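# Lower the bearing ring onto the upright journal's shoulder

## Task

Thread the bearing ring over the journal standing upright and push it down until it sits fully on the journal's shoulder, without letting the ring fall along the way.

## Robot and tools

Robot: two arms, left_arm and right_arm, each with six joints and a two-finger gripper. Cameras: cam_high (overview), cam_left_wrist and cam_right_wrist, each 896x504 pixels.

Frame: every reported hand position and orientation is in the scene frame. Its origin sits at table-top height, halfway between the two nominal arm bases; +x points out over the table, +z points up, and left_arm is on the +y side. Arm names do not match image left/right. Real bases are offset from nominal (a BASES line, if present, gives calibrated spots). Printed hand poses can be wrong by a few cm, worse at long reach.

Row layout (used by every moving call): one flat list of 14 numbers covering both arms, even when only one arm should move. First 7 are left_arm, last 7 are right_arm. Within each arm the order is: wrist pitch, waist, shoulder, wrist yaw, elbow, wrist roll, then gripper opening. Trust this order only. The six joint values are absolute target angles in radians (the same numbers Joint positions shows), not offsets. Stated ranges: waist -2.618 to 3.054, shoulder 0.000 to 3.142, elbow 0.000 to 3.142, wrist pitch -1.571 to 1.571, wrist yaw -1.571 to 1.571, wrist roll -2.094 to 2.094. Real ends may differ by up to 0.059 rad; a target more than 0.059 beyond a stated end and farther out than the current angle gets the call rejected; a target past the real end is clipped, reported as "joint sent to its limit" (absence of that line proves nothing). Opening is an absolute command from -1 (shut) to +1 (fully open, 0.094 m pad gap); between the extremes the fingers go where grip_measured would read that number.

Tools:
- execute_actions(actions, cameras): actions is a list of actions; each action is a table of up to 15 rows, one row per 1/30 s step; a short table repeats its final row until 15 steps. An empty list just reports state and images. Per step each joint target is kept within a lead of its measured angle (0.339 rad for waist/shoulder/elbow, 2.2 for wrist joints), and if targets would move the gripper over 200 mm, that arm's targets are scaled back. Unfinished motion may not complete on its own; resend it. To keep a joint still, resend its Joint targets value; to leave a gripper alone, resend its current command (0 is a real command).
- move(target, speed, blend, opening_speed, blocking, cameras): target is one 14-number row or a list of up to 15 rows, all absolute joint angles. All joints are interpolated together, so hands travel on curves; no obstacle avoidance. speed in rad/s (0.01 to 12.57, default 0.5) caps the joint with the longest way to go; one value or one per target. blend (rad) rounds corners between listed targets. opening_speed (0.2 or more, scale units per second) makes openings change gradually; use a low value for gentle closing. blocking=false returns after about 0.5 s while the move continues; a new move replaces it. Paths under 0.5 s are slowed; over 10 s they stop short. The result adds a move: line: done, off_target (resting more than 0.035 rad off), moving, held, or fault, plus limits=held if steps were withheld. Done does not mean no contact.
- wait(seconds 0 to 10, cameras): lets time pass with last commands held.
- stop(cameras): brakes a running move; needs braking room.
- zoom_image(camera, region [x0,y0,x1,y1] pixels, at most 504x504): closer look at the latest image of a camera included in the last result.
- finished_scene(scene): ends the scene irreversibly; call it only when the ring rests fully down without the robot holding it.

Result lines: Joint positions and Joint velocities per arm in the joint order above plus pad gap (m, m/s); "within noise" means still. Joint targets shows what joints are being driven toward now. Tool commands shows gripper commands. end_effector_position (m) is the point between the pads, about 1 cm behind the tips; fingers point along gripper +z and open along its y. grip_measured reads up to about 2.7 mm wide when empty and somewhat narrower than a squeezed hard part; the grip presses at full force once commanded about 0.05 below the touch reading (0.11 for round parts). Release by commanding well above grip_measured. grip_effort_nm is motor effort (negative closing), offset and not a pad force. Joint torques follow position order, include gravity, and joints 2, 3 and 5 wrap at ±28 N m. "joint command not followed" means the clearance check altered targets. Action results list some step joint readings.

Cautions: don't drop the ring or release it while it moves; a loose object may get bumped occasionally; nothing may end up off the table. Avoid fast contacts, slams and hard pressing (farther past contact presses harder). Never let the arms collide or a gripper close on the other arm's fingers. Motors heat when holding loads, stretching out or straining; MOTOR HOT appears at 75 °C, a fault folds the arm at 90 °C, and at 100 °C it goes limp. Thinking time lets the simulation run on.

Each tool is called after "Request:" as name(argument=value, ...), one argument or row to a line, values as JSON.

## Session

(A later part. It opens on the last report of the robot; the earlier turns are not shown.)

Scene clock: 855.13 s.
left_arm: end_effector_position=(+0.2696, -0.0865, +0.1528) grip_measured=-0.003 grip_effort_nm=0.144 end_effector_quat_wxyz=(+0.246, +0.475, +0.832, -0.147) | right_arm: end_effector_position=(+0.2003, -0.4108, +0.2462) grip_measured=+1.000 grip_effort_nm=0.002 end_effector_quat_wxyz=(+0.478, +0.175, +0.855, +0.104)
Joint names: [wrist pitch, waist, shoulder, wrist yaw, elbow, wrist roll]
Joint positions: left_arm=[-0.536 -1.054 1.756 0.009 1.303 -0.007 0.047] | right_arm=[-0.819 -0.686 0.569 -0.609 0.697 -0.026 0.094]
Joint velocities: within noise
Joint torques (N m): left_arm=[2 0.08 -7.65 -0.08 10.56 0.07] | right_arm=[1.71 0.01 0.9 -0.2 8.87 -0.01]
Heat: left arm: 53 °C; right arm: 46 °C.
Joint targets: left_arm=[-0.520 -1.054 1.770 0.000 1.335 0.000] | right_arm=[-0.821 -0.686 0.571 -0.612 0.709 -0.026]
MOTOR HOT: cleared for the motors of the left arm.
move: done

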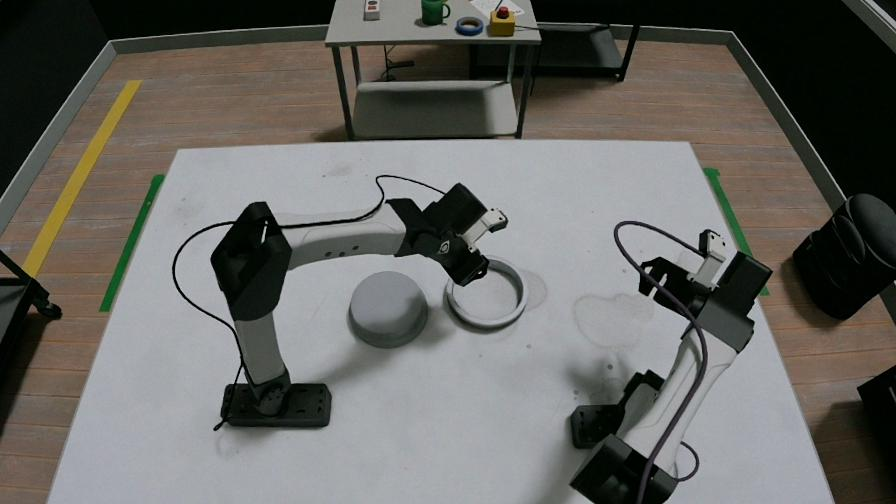

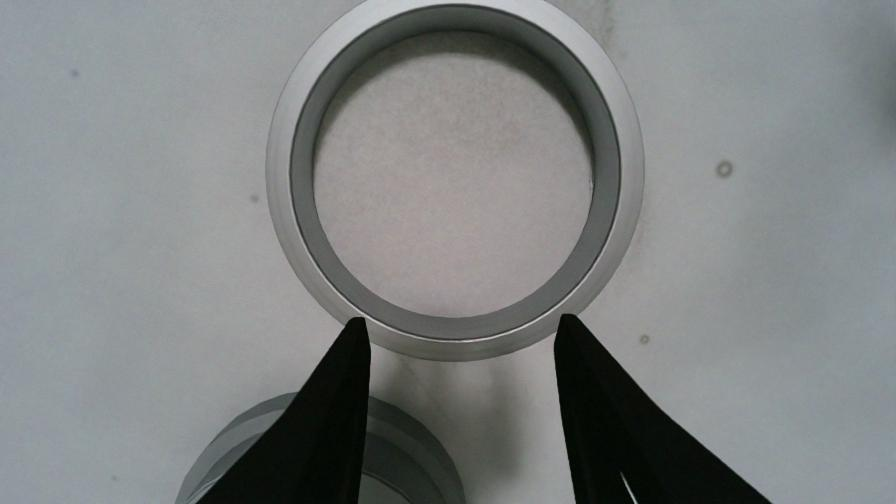

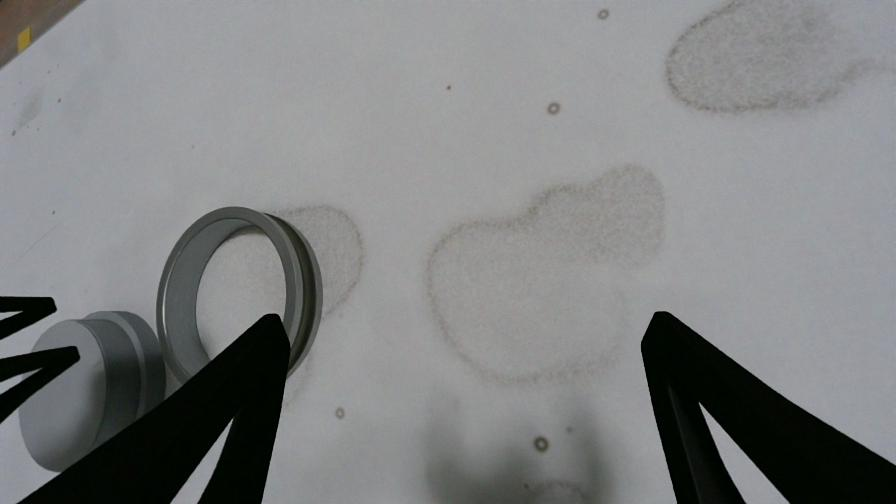

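Request:
move(
  target=[-0.244, -1.06, 1.735, 0.0, 1.145, 0.0, 1.0, -0.821, -0.686, 0.571, -0.612, 0.709, -0.026, 1.0],
  speed=0.5,
  cameras=["cam_left_wrist"],
)

Request:
zoom_image(
  camera="cam_left_wrist",
  region=[220, 0, 700, 504],
)

Request:
move(
  target=[0.0, -1.06, 1.845, 0.0, 1.005, 0.0, 1.0, -0.821, -0.686, 0.571, -0.612, 0.709, -0.026, 1.0],
  speed=0.5,
  cameras=["cam_left_wrist"],
)

Request:
zoom_image(
  camera="cam_left_wrist",
  region=[220, 0, 700, 504],
)

Request:
move(
  target=[-0.687, -0.2, 0.381, 0.0, 0.403, 0.0, 0.0, -0.821, -0.686, 0.571, -0.612, 0.709, -0.026, 1.0],
  speed=0.9,
  cameras=["cam_left_wrist"],
)

Scene clock: 884.43 s.
left_arm: end_effector_position=(+0.2768, -0.0988, +0.1358) grip_measured=+0.997 grip_effort_nm=0.149 end_effector_quat_wxyz=(+0.298, +0.466, +0.814, -0.177) | right_arm: end_effector_position=(+0.2003, -0.4108, +0.2462) grip_measured=+1.000 grip_effort_nm=0.002 end_effector_quat_wxyz=(+0.478, +0.175, +0.855, +0.104)
Joint names: [wrist pitch, waist, shoulder, wrist yaw, elbow, wrist roll]
Joint positions: left_arm=[-0.263 -1.054 1.756 0.009 1.156 -0.007 0.094] | right_arm=[-0.819 -0.686 0.569 -0.609 0.697 -0.026 0.094]
Joint velocities: within noise
Joint torques (N m): left_arm=[2.24 -0.49 -10.36 -0.08 6.57 0.07] | right_arm=[1.73 -0.05 0.95 -0.19 8.94 0]
Heat: left arm: 54 °C; right arm: 46 °C.
Joint targets: left_arm=[-0.244 -1.060 1.735 0.000 1.145 0.000] | right_arm=[-0.821 -0.686 0.571 -0.612 0.709 -0.026]
move: done
Images, in order (width x height): cam_left_wrist 896x504.

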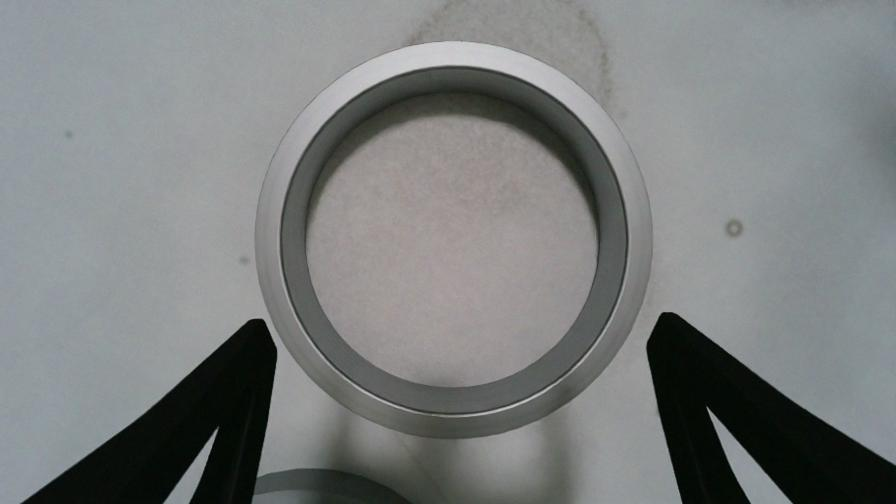

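Scaled by 1.000.

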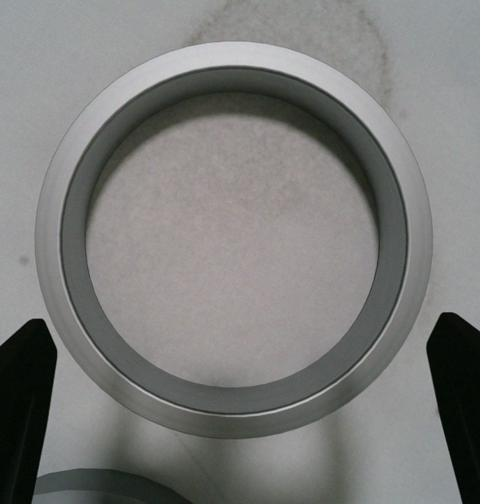

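Scene clock: 885.73 s.
left_arm: end_effector_position=(+0.2764, -0.0981, +0.0871) grip_measured=+0.997 grip_effort_nm=0.149 end_effector_quat_wxyz=(+0.309, +0.463, +0.810, -0.183) | right_arm: end_effector_position=(+0.2003, -0.4108, +0.2462) grip_measured=+1.000 grip_effort_nm=-0.002 end_effector_quat_wxyz=(+0.478, +0.175, +0.855, +0.104)
Joint names: [wrist pitch, waist, shoulder, wrist yaw, elbow, wrist roll]
Joint positions: left_arm=[-0.019 -1.054 1.829 0.009 1.013 -0.007 0.094] | right_arm=[-0.819 -0.686 0.569 -0.609 0.697 -0.026 0.094]
Joint velocities: within noise
Joint torques (N m): left_arm=[2.3 -0.5 -7.64 -0.08 6.35 0.08] | right_arm=[1.71 0.06 0.9 -0.19 8.87 0]
Heat: left arm: 54 °C; right arm: 46 °C.
Joint targets: left_arm=[0.000 -1.060 1.845 0.000 1.005 0.000] | right_arm=[-0.821 -0.686 0.571 -0.612 0.709 -0.026]
move: done
Images, in order (width x height): cam_left_wrist 896x504.

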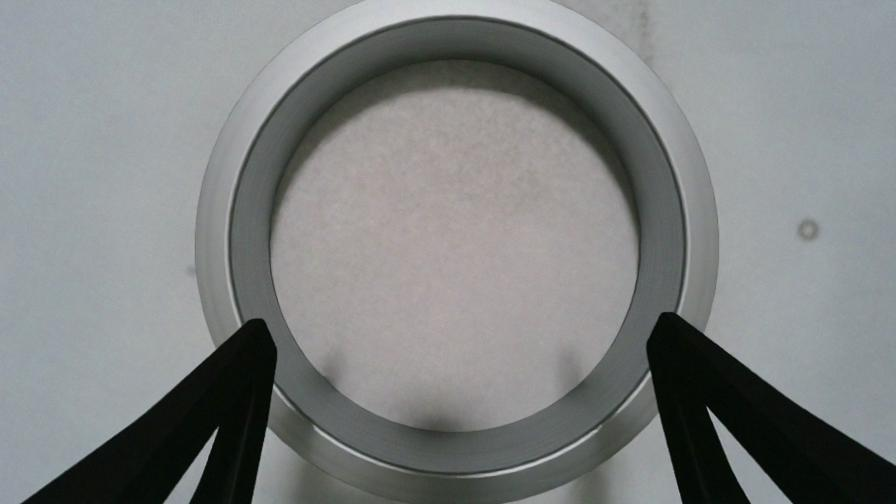

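Scaled by 1.000.

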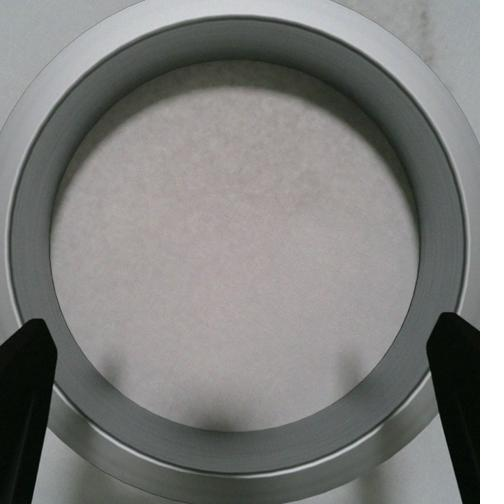

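Scene clock: 888.07 s.
left_arm: end_effector_position=(+0.2546, +0.2597, +0.1694) grip_measured=+0.003 grip_effort_nm=-0.168 end_effector_quat_wxyz=(+0.441, +0.087, +0.892, -0.048) | right_arm: end_effector_position=(+0.2003, -0.4108, +0.2462) grip_measured=+1.000 grip_effort_nm=0.002 end_effector_quat_wxyz=(+0.478, +0.175, +0.855, +0.104)
Joint names: [wrist pitch, waist, shoulder, wrist yaw, elbow, wrist roll]
Joint positions: left_arm=[-0.675 -0.209 0.392 0.007 0.416 -0.007 0.047] | right_arm=[-0.819 -0.686 0.569 -0.609 0.697 -0.026 0.094]
Joint velocities: within noise
Joint torques (N m): left_arm=[2.21 0.99 0.21 -0.07 6.72 0.07] | right_arm=[1.72 0.03 0.9 -0.18 8.9 -0.01]
Heat: left arm: 54 °C; right arm: 46 °C.
Joint targets: left_arm=[-0.687 -0.200 0.381 0.000 0.403 0.000] | right_arm=[-0.821 -0.686 0.571 -0.612 0.709 -0.026]
move: done
Images, in order (width x height): cam_left_wrist 896x504.

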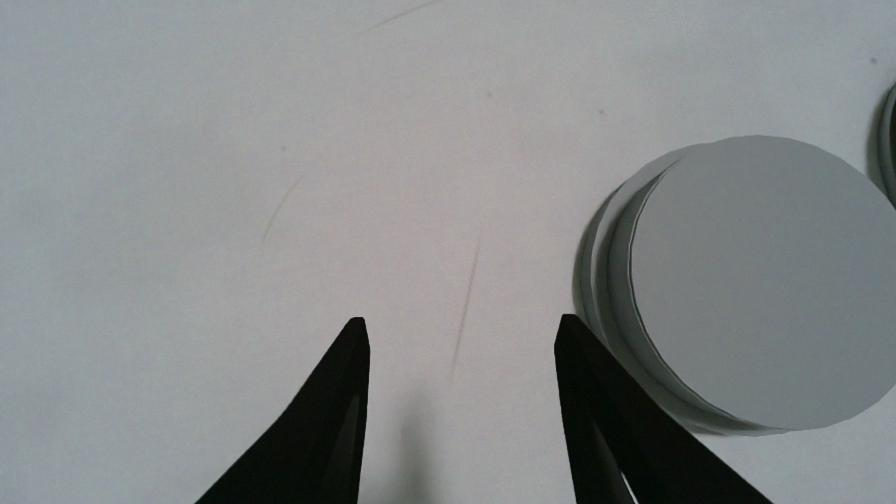

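Request:
move(
  target=[-0.48, -0.80, 0.888, 0.0, 0.55, 0.0, 0.0, -0.229, 0.55, 1.305, 0.0, 0.715, 0.0, 0.0],
  speed=0.8,
)

Scene clock: 1040.63 s.
left_arm: end_effector_position=(+0.2296, +0.1182, +0.1379) grip_measured=+0.003 grip_effort_nm=-0.164 end_effector_quat_wxyz=(+0.320, +0.354, +0.868, -0.136) | right_arm: end_effector_position=(+0.2897, -0.1814, +0.1305) grip_measured=+0.002 grip_effort_nm=-0.100 end_effector_quat_wxyz=(+0.342, -0.241, +0.903, +0.093)
Joint names: [wrist pitch, waist, shoulder, wrist yaw, elbow, wrist roll]
Joint positions: left_arm=[-0.499 -0.791 0.878 0.007 0.516 -0.007 0.047] | right_arm=[-0.242 0.547 1.302 -0.011 0.697 -0.008 0.047]
Joint velocities: within noise
Joint torques (N m): left_arm=[2.26 -0.79 -0.8 -0.06 11.03 0.07] | right_arm=[1.74 0.32 -3.7 0.21 9.66 0.11]
Heat: left arm: 45 °C; right arm: 47 °C.
Joint targets: left_arm=[-0.480 -0.800 0.888 0.000 0.550 0.000] | right_arm=[-0.229 0.550 1.305 0.000 0.715 0.000]
move: done

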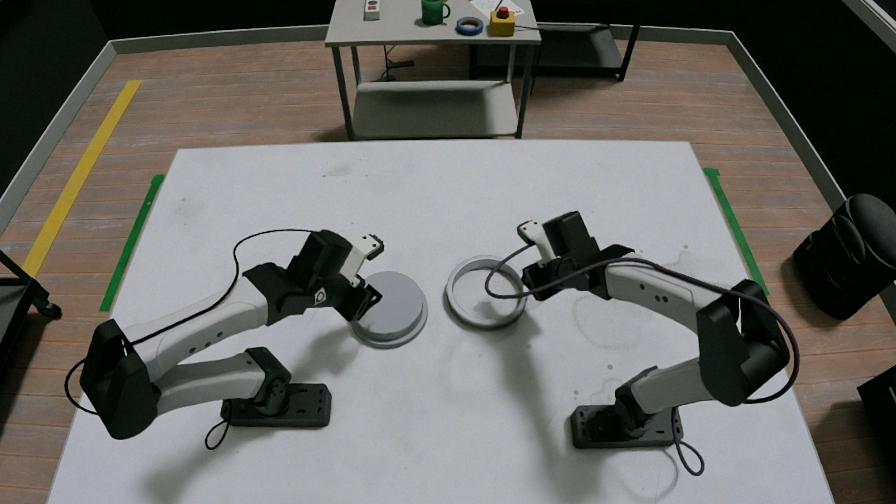

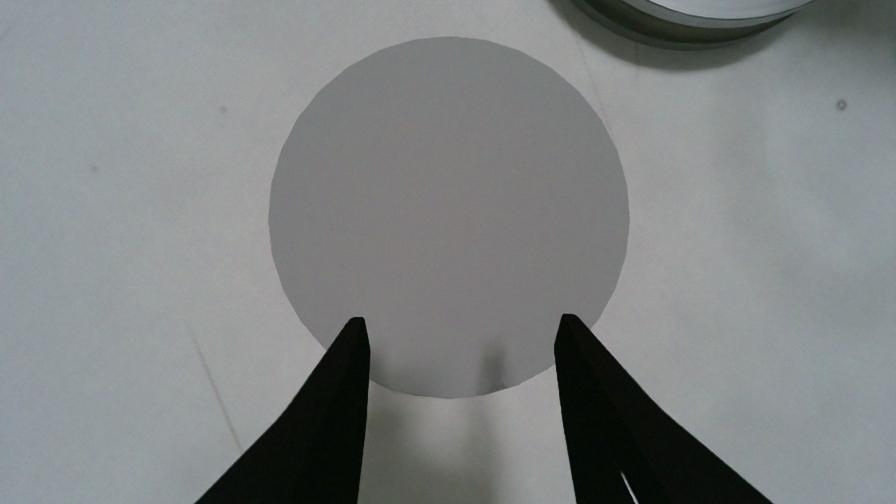

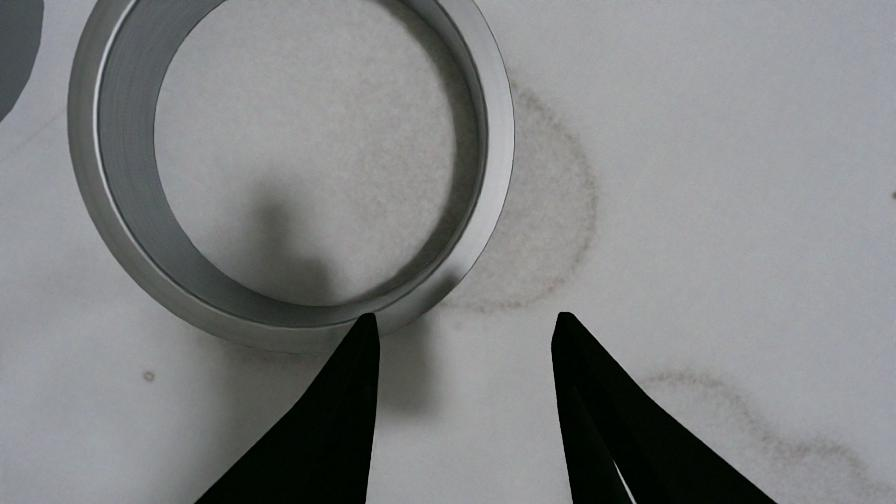

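Request:
move(
  target=[-0.173, -0.80, 0.98, 0.0, 0.32, 0.0, 0.0, -0.10, 0.62, 1.37, 0.0, 0.64, 0.0, 0.0],
  speed=0.5,
  cameras=["cam_left_wrist", "cam_right_wrist"],
)

Scene clock: 1063.37 s.
left_arm: end_effector_position=(+0.2343, +0.1135, +0.0895) grip_measured=+0.003 grip_effort_nm=-0.164 end_effector_quat_wxyz=(+0.332, +0.353, +0.863, -0.141) | right_arm: end_effector_position=(+0.2846, -0.1566, +0.1124) grip_measured=+0.002 grip_effort_nm=-0.100 end_effector_quat_wxyz=(+0.347, -0.271, +0.892, +0.106)
Joint names: [wrist pitch, waist, shoulder, wrist yaw, elbow, wrist roll]
Joint positions: left_arm=[-0.192 -0.791 0.971 0.007 0.33 -0.007 0.047] | right_arm=[-0.113 0.616 1.366 -0.009 0.651 -0.008 0.047]
Joint velocities: within noise
Joint torques (N m): left_arm=[2.32 -0.79 -1.2 -0.06 6.64 0.07] | right_arm=[1.79 0.46 -3.92 0.17 6.42 0.09]
Heat: left arm: 44 °C; right arm: 48 °C.
Joint targets: left_arm=[-0.173 -0.800 0.980 0.000 0.320 0.000] | right_arm=[-0.100 0.620 1.370 0.000 0.640 0.000]
move: done
Images, in order (width x height): cam_left_wrist 896x504, cam_right_wrist 896x504.

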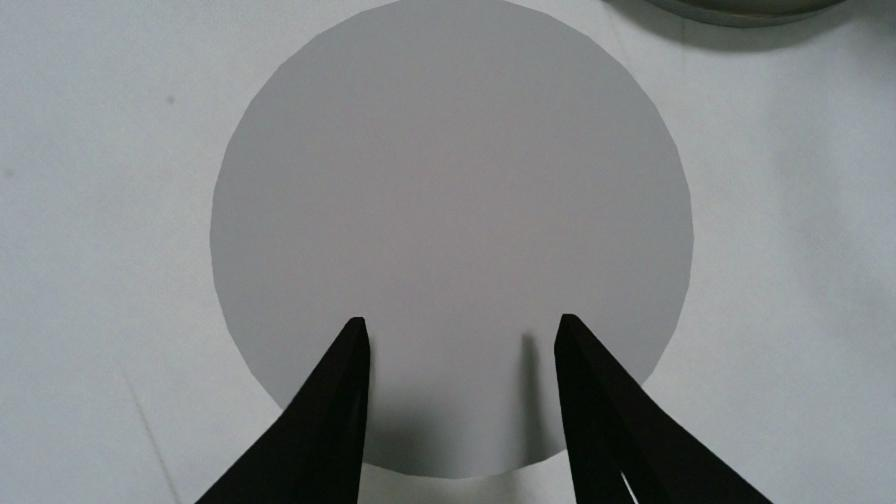

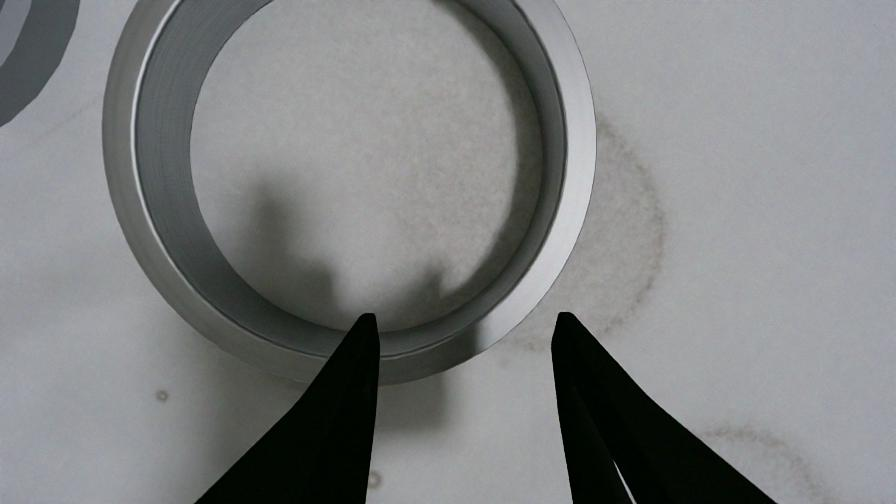

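Request:
move(
  target=[
    [-0.6, -0.4, 0.6, 0.0, 0.5, 0.0, 0.0, -0.25, 0.75, 1.5, 0.0, 0.95, 0.0, 0.0],
    [-0.687, -0.1, 0.381, 0.0, 0.403, 0.0, 0.0, -0.367, 1.035, 1.985, 0.0, 1.54, 0.0, 0.0],
  ],
  speed=0.7,
  blend=[0.1, 0.0],
)

Scene clock: 1098.10 s.
left_arm: end_effector_position=(+0.2579, +0.2813, +0.1695) grip_measured=+0.003 grip_effort_nm=-0.159 end_effector_quat_wxyz=(+0.443, +0.042, +0.895, -0.026) | right_arm: end_effector_position=(+0.2747, +0.0996, +0.1503) grip_measured=+0.002 grip_effort_nm=-0.100 end_effector_quat_wxyz=(+0.317, -0.451, +0.815, +0.175)
Joint names: [wrist pitch, waist, shoulder, wrist yaw, elbow, wrist roll]
Joint positions: left_arm=[-0.676 -0.109 0.392 0.006 0.417 -0.006 0.047] | right_arm=[-0.347 1.039 1.982 -0.006 1.501 -0.007 0.047]
Joint velocities: within noise
Joint torques (N m): left_arm=[2.21 0.98 0.17 -0.06 6.65 0.06] | right_arm=[1.46 -0.39 -9.22 0.13 12.07 0.1]
Heat: left arm: 43 °C; right arm: 47 °C.
Joint targets: left_arm=[-0.687 -0.100 0.381 0.000 0.403 0.000] | right_arm=[-0.367 1.035 1.985 0.000 1.540 0.000]
move: off_target (right_arm); right_arm: the elbow is farthest, 0.039 rad from its target

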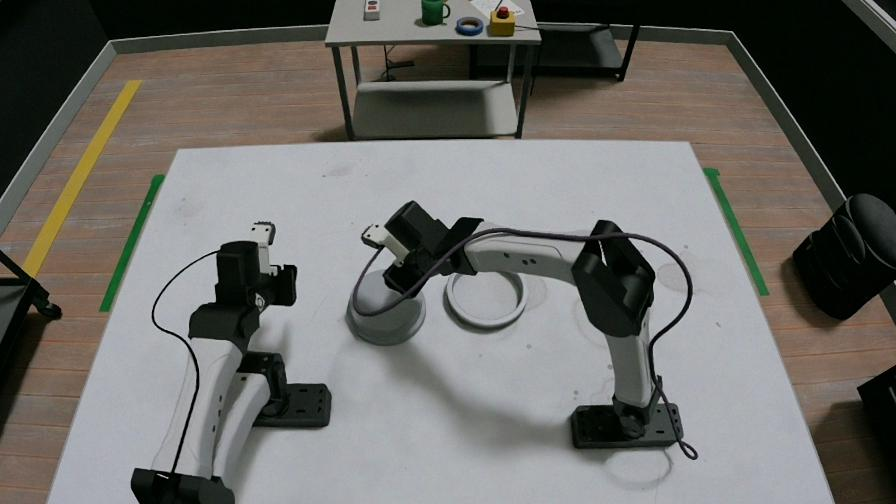

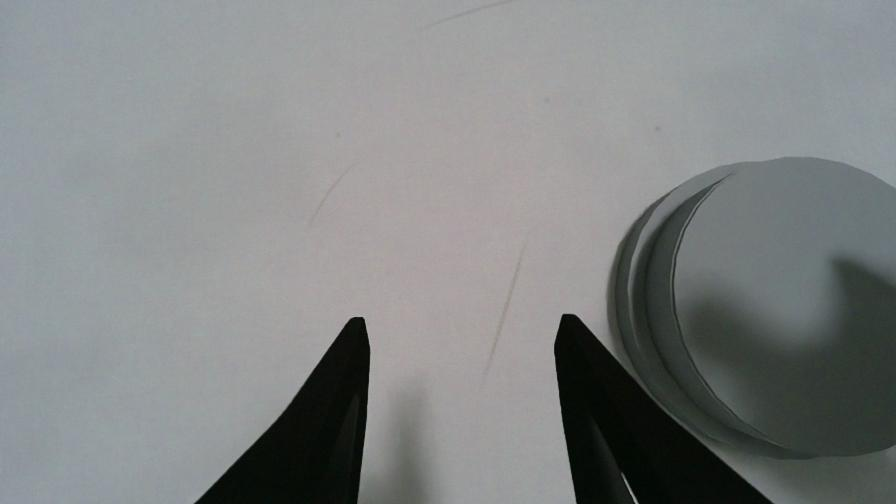

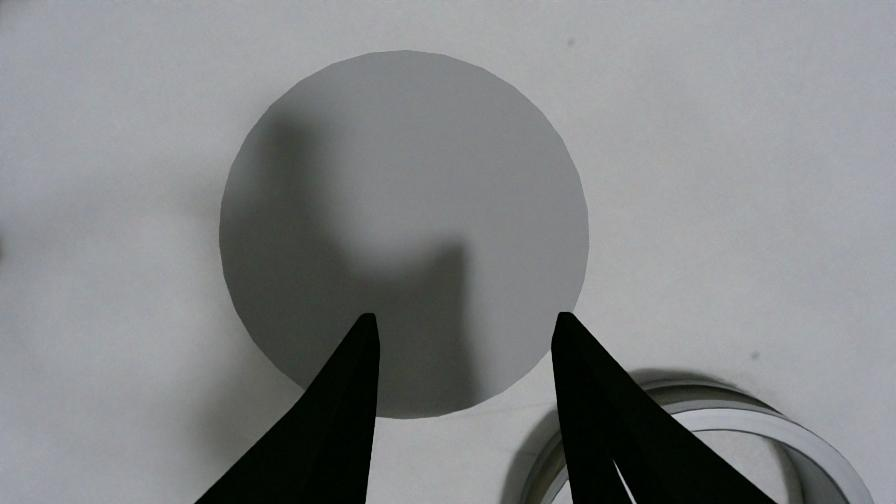

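Request:
move(
  target=[-0.687, -0.1, 0.381, 0.7, 0.403, -1.57, 0.0, -0.25, 0.75, 1.4, -0.5, 0.85, 1.57, 0.0],
  speed=0.8,
)

Scene clock: 1130.90 s.
left_arm: end_effector_position=(+0.2166, +0.1771, +0.1929) grip_measured=+0.003 grip_effort_nm=-0.168 end_effector_quat_wxyz=(+0.060, -0.454, +0.728, -0.511) | right_arm: end_effector_position=(+0.2158, -0.0468, +0.1664) grip_measured=+0.002 grip_effort_nm=-0.100 end_effector_quat_wxyz=(-0.055, +0.290, +0.860, +0.416)
Joint names: [wrist pitch, waist, shoulder, wrist yaw, elbow, wrist roll]
Joint positions: left_arm=[-0.676 -0.109 0.392 0.684 0.417 -1.562 0.047] | right_arm=[-0.263 0.754 1.422 -0.487 0.863 1.56 0.047]
Joint velocities: within noise
Joint torques (N m): left_arm=[2.05 0.99 0.29 0.35 6.52 -0.04] | right_arm=[1.75 -0.36 -6.65 -0.27 6.57 0.11]
Heat: left arm: 42 °C; right arm: 48 °C.
Joint targets: left_arm=[-0.687 -0.100 0.381 0.700 0.403 -1.570] | right_arm=[-0.250 0.750 1.400 -0.500 0.850 1.570]
move: done

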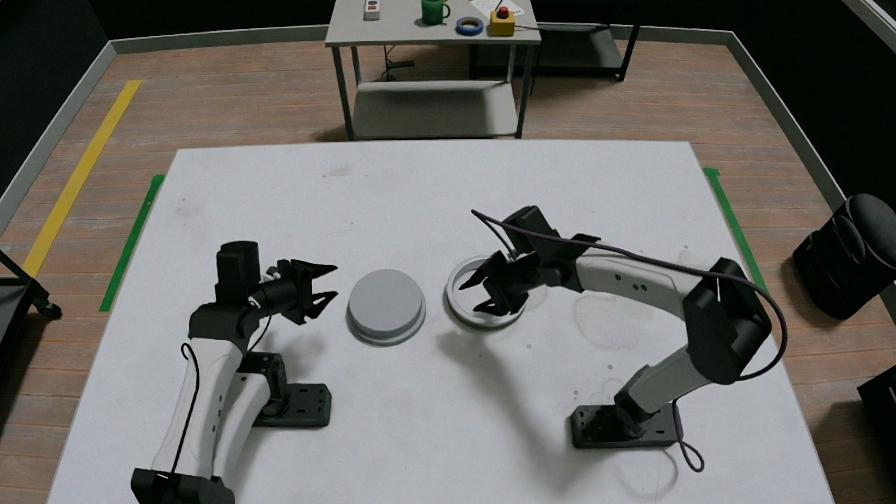

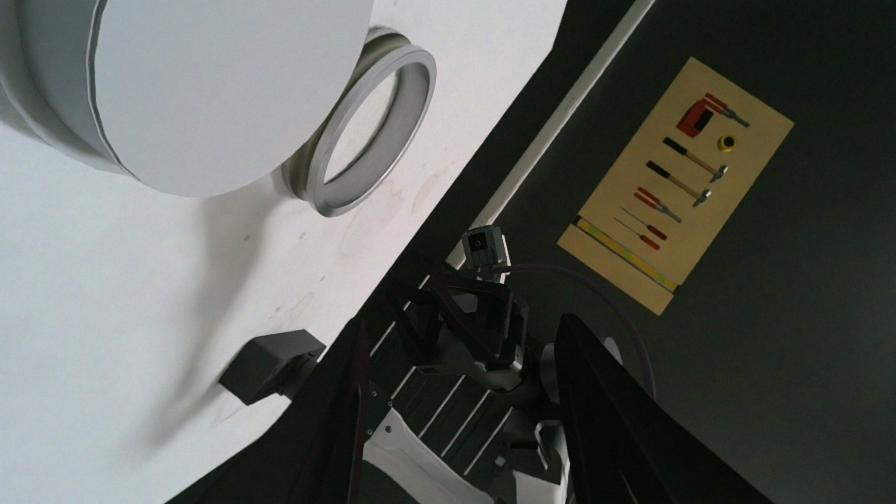

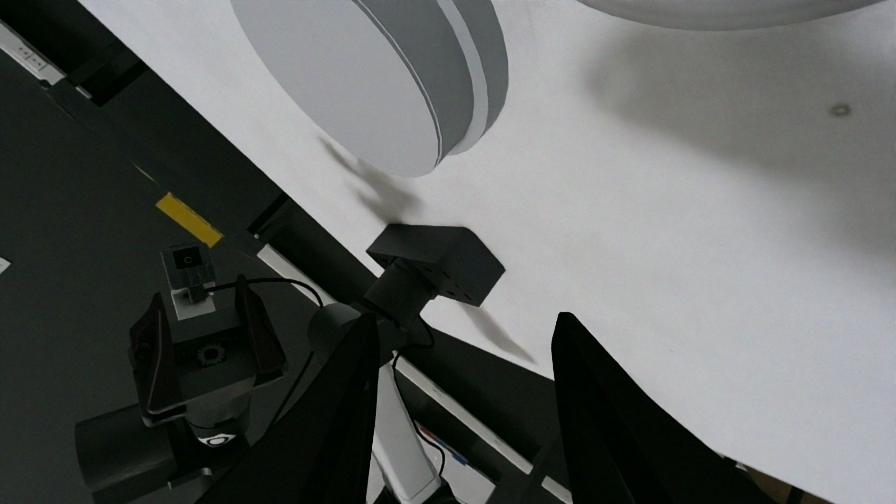

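Request:
move(
  target=[
    [-0.676, -0.109, 0.392, 0.684, 0.417, -1.0, -0.36, -0.286, 0.343, 1.390, -0.443, 0.664, 0.971, -0.36],
    [-0.947, -0.589, 2.25, 0.697, 1.69, -0.086, -0.36, -0.286, 0.343, 1.390, -0.443, 0.664, 0.971, -0.36],
  ],
  speed=[0.6, 0.8],
)

Request:
zoom_image(
  camera="cam_high",
  region=[380, 200, 620, 380],
)

Scene clock: 1250.63 s.
left_arm: end_effector_position=(+0.3496, -0.0244, +0.0714) grip_measured=-0.357 grip_effort_nm=-0.164 end_effector_quat_wxyz=(-0.081, +0.234, +0.912, -0.327) | right_arm: end_effector_position=(+0.2710, -0.1833, +0.0978) grip_measured=-0.358 grip_effort_nm=-0.095 end_effector_quat_wxyz=(+0.088, +0.249, +0.904, +0.336)
Joint names: [wrist pitch, waist, shoulder, wrist yaw, elbow, wrist roll]
Joint positions: left_arm=[-0.933 -0.586 2.233 0.685 1.662 -0.096 0.03] | right_arm=[-0.268 0.346 1.412 -0.453 0.675 0.98 0.03]
Joint velocities: within noise
Joint torques (N m): left_arm=[0.41 -0.13 -10.37 0.48 9.17 0.12] | right_arm=[1.16 -0.29 -6.04 0 6.08 -0.11]
Heat: left arm: 40 °C; right arm: 45 °C.
Joint targets: left_arm=[-0.947 -0.589 2.250 0.697 1.690 -0.086] | right_arm=[-0.286 0.343 1.390 -0.443 0.664 0.971]
move: done

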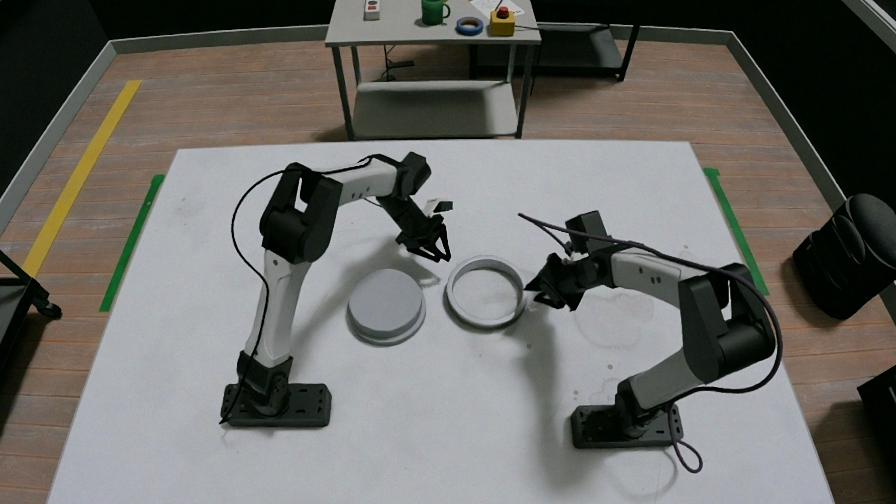

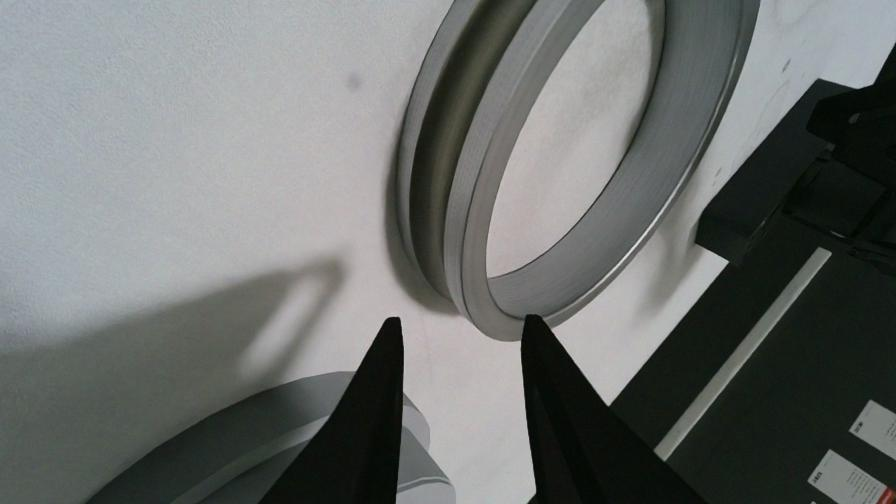

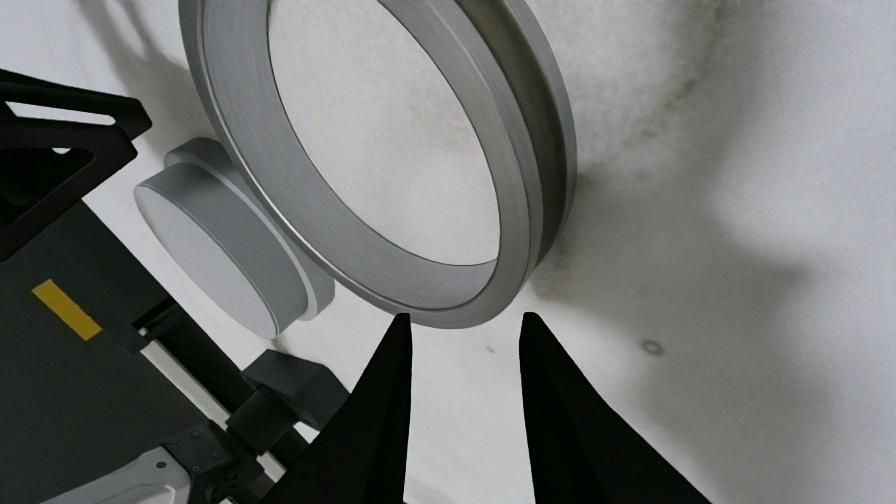

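Scaled by 2.100 from the camera's 896x504 image, which has a finer 1280x720 frame.

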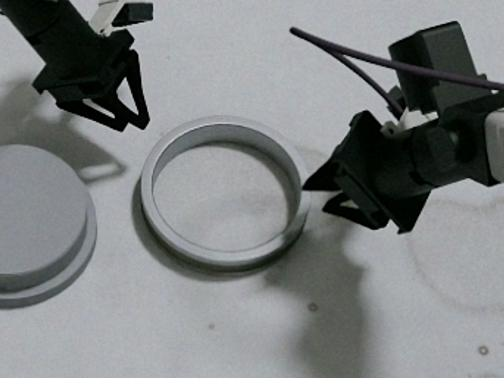

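Request:
zoom_image(
  camera="cam_left_wrist",
  region=[370, 150, 570, 350],
)

Request:
zoom_image(
  camera="cam_right_wrist",
  region=[380, 150, 600, 350],
)

Scaled by 2.520 from the camera's 896x504 image, which has a finer 1280x720 frame.

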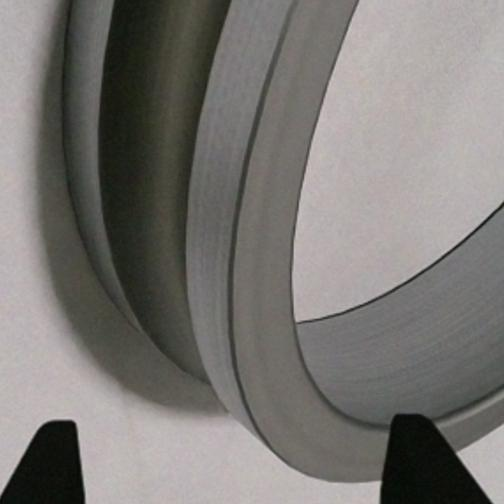

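Scaled by 2.291 from the camera's 896x504 image, which has a finer 1280x720 frame.

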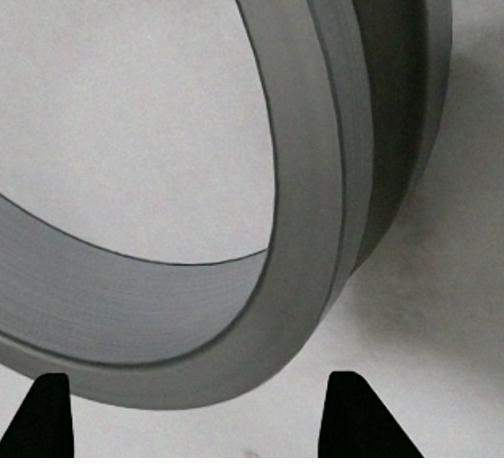

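Request:
move(
  target=[
    [-0.933, -0.586, 2.25, 0.697, 1.69, -0.086, -0.36, -0.2, 0.45, 1.40, -0.2, 0.82, 0.4, -0.36],
    [-0.933, -0.586, 2.25, 0.697, 1.69, -0.086, -0.36, -0.157, 0.697, 1.504, 0.0, 0.84, 0.0, -0.36],
  ],
  speed=[0.6, 0.6],
  blend=[0.1, 0.0],
  cameras=["cam_right_wrist", "cam_high"],
)

Request:
zoom_image(
  camera="cam_right_wrist",
  region=[200, 0, 704, 504],
)

Scene clock: 1352.87 s.
left_arm: end_effector_position=(+0.3496, -0.0244, +0.0714) grip_measured=-0.357 grip_effort_nm=-0.164 end_effector_quat_wxyz=(-0.081, +0.235, +0.912, -0.327) | right_arm: end_effector_position=(+0.2916, -0.1149, +0.1154) grip_measured=-0.358 grip_effort_nm=-0.100 end_effector_quat_wxyz=(+0.325, -0.301, +0.889, +0.118)
Joint names: [wrist pitch, waist, shoulder, wrist yaw, elbow, wrist roll]
Joint positions: left_arm=[-0.934 -0.586 2.233 0.685 1.662 -0.095 0.03] | right_arm=[-0.169 0.695 1.499 -0.01 0.803 0.009 0.03]
Joint velocities: within noise
Joint torques (N m): left_arm=[0.59 0.13 -10.37 0.48 9.16 0.12] | right_arm=[1.74 0.16 -4.94 0.18 11.3 -0.1]
Heat: left arm: 50 °C; right arm: 44 °C.
Joint targets: left_arm=[-0.933 -0.586 2.250 0.697 1.690 -0.086] | right_arm=[-0.157 0.697 1.504 0.000 0.840 0.000]
move: off_target (right_arm); right_arm: the elbow is farthest, 0.037 rad from its target
Images, in order (width x height): cam_high 896x504, cam_right_wrist 896x504.

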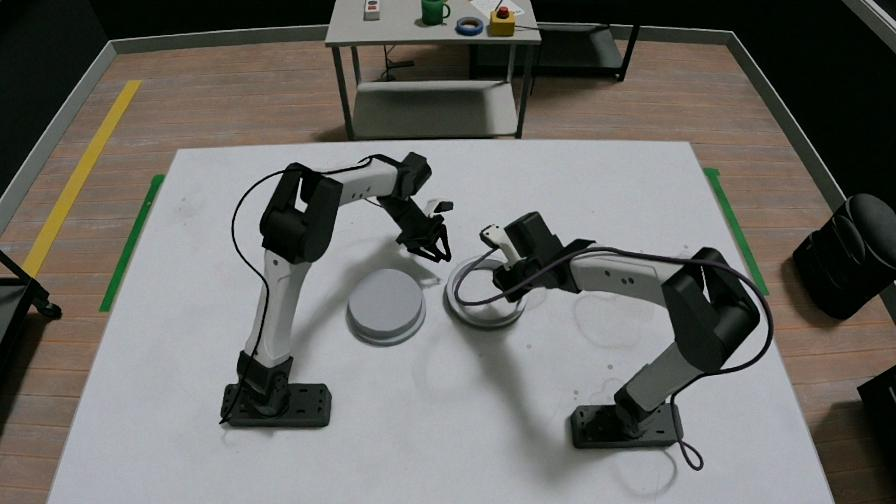

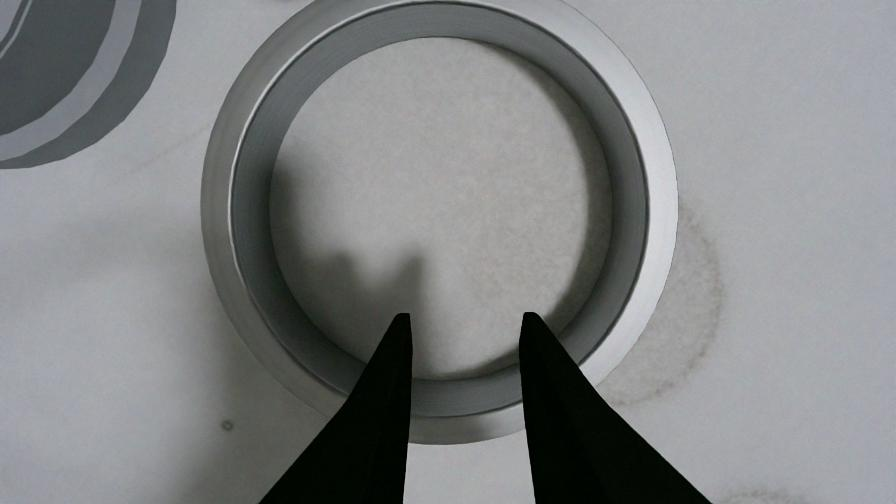

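Scaled by 1.000.

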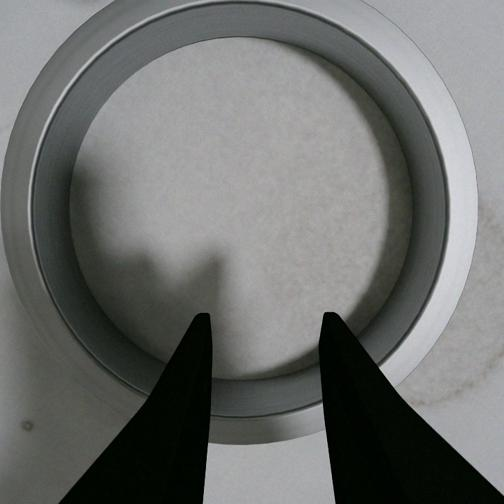

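Request:
move(
  target=[
    [-0.935, -0.586, 2.25, 0.692, 1.68, -0.090, -0.36, -0.25, 0.45, 1.40, -0.2, 0.78, 0.4, -0.36],
    [-0.92, -0.586, 2.26, 0.692, 1.672, -0.095, -0.36, -0.243, 0.309, 1.390, -0.460, 0.610, 0.935, -0.36],
  ],
  speed=[0.6, 0.6],
  blend=[0.1, 0.0],
  cameras=["cam_right_wrist"],
)

Request:
zoom_image(
  camera="cam_right_wrist",
  region=[360, 120, 600, 360],
)

Request:
move(
  target=[-0.768, -0.649, 2.294, 0.685, 1.589, -0.163, -0.36, -0.243, 0.309, 1.390, -0.460, 0.610, 0.935, -0.36],
  speed=0.12,
  cameras=["cam_left_wrist", "cam_high"],
)

Request:
zoom_image(
  camera="cam_left_wrist",
  region=[350, 150, 590, 390],
)

Scene clock: 1475.73 s.
left_arm: end_effector_position=(+0.3496, -0.0244, +0.0714) grip_measured=-0.357 grip_effort_nm=-0.164 end_effector_quat_wxyz=(-0.081, +0.235, +0.912, -0.327) | right_arm: end_effector_position=(+0.2675, -0.1966, +0.0836) grip_measured=-0.358 grip_effort_nm=-0.100 end_effector_quat_wxyz=(+0.099, +0.243, +0.908, +0.325)
Joint names: [wrist pitch, waist, shoulder, wrist yaw, elbow, wrist roll]
Joint positions: left_arm=[-0.934 -0.586 2.233 0.685 1.662 -0.095 0.03] | right_arm=[-0.229 0.313 1.411 -0.445 0.621 0.927 0.03]
Joint velocities: within noise
Joint torques (N m): left_arm=[0.75 0.13 -9.57 0.43 7.5 0.04] | right_arm=[1.16 -0.32 -5.78 -0.29 5.93 0.05]
Heat: left arm: 53 °C; right arm: 53 °C.
Joint targets: left_arm=[-0.920 -0.586 2.260 0.692 1.672 -0.095] | right_arm=[-0.243 0.309 1.390 -0.460 0.610 0.935]
move: done
Images, in order (width x height): cam_right_wrist 896x504.

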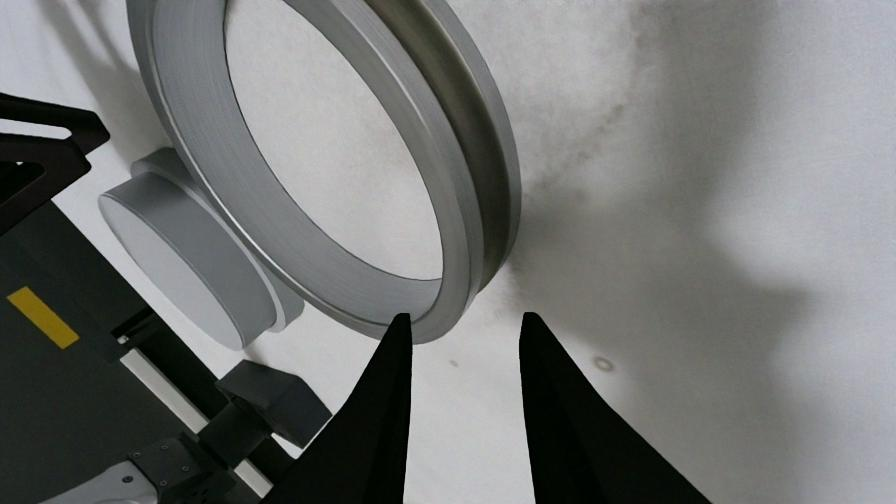

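Scaled by 2.100 from the camera's 896x504 image, which has a finer 1280x720 frame.

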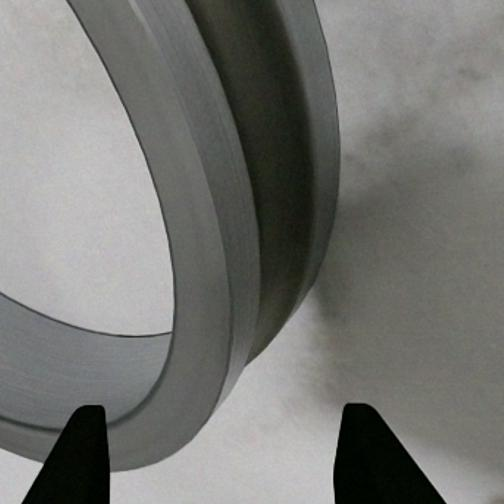

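Scene clock: 1477.53 s.
left_arm: end_effector_position=(+0.3384, -0.0458, +0.0443) grip_measured=-0.357 grip_effort_nm=-0.159 end_effector_quat_wxyz=(-0.077, +0.240, +0.909, -0.331) | right_arm: end_effector_position=(+0.2675, -0.1965, +0.0837) grip_measured=-0.358 grip_effort_nm=-0.095 end_effector_quat_wxyz=(+0.099, +0.243, +0.908, +0.325)
Joint names: [wrist pitch, waist, shoulder, wrist yaw, elbow, wrist roll]
Joint positions: left_arm=[-0.786 -0.641 2.267 0.685 1.601 -0.156 0.03] | right_arm=[-0.229 0.313 1.411 -0.445 0.621 0.927 0.03]
Joint velocities: within noise
Joint torques (N m): left_arm=[0.91 -0.66 -9.69 0.36 5.42 -0.03] | right_arm=[1.19 -0.43 -5.81 -0.29 5.91 0.08]
Heat: left arm: 53 °C; right arm: 53 °C.
Joint targets: left_arm=[-0.768 -0.649 2.294 0.685 1.589 -0.163] | right_arm=[-0.243 0.309 1.390 -0.460 0.610 0.935]
move: done
Images, in order (width x height): cam_high 896x504, cam_left_wrist 896x504.

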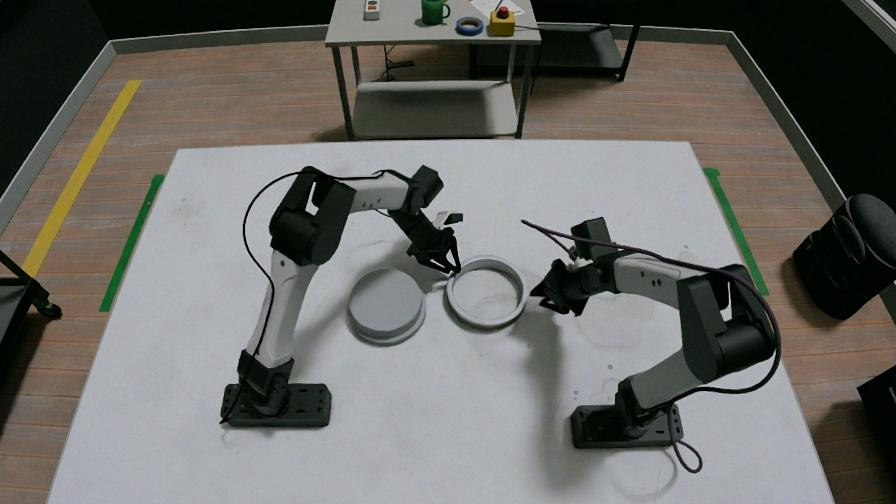

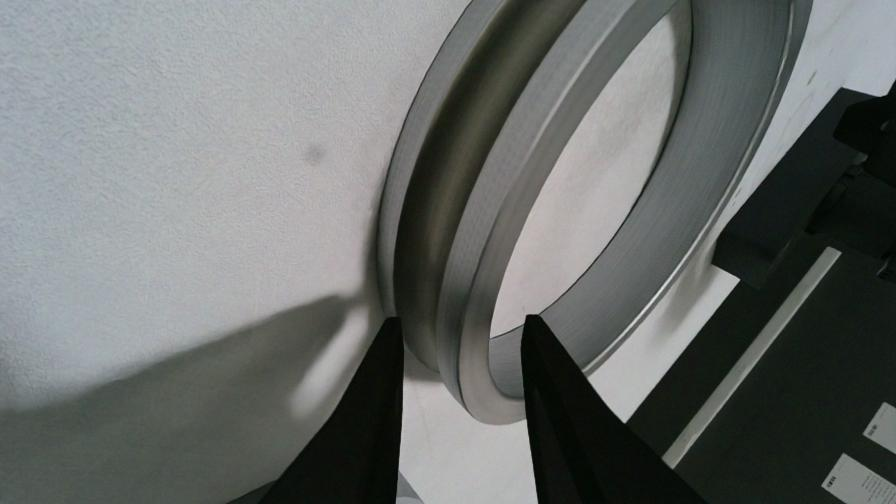

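Scaled by 2.100 from the camera's 896x504 image, which has a finer 1280x720 frame.

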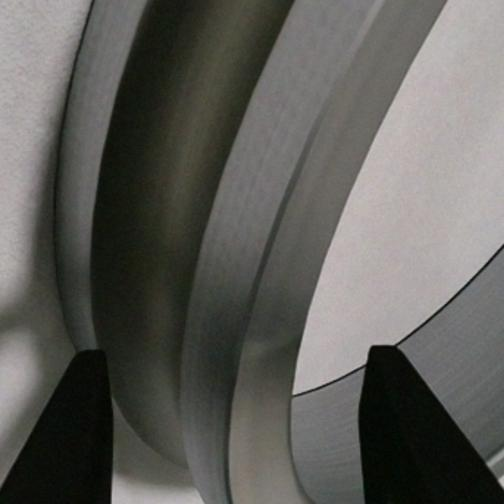

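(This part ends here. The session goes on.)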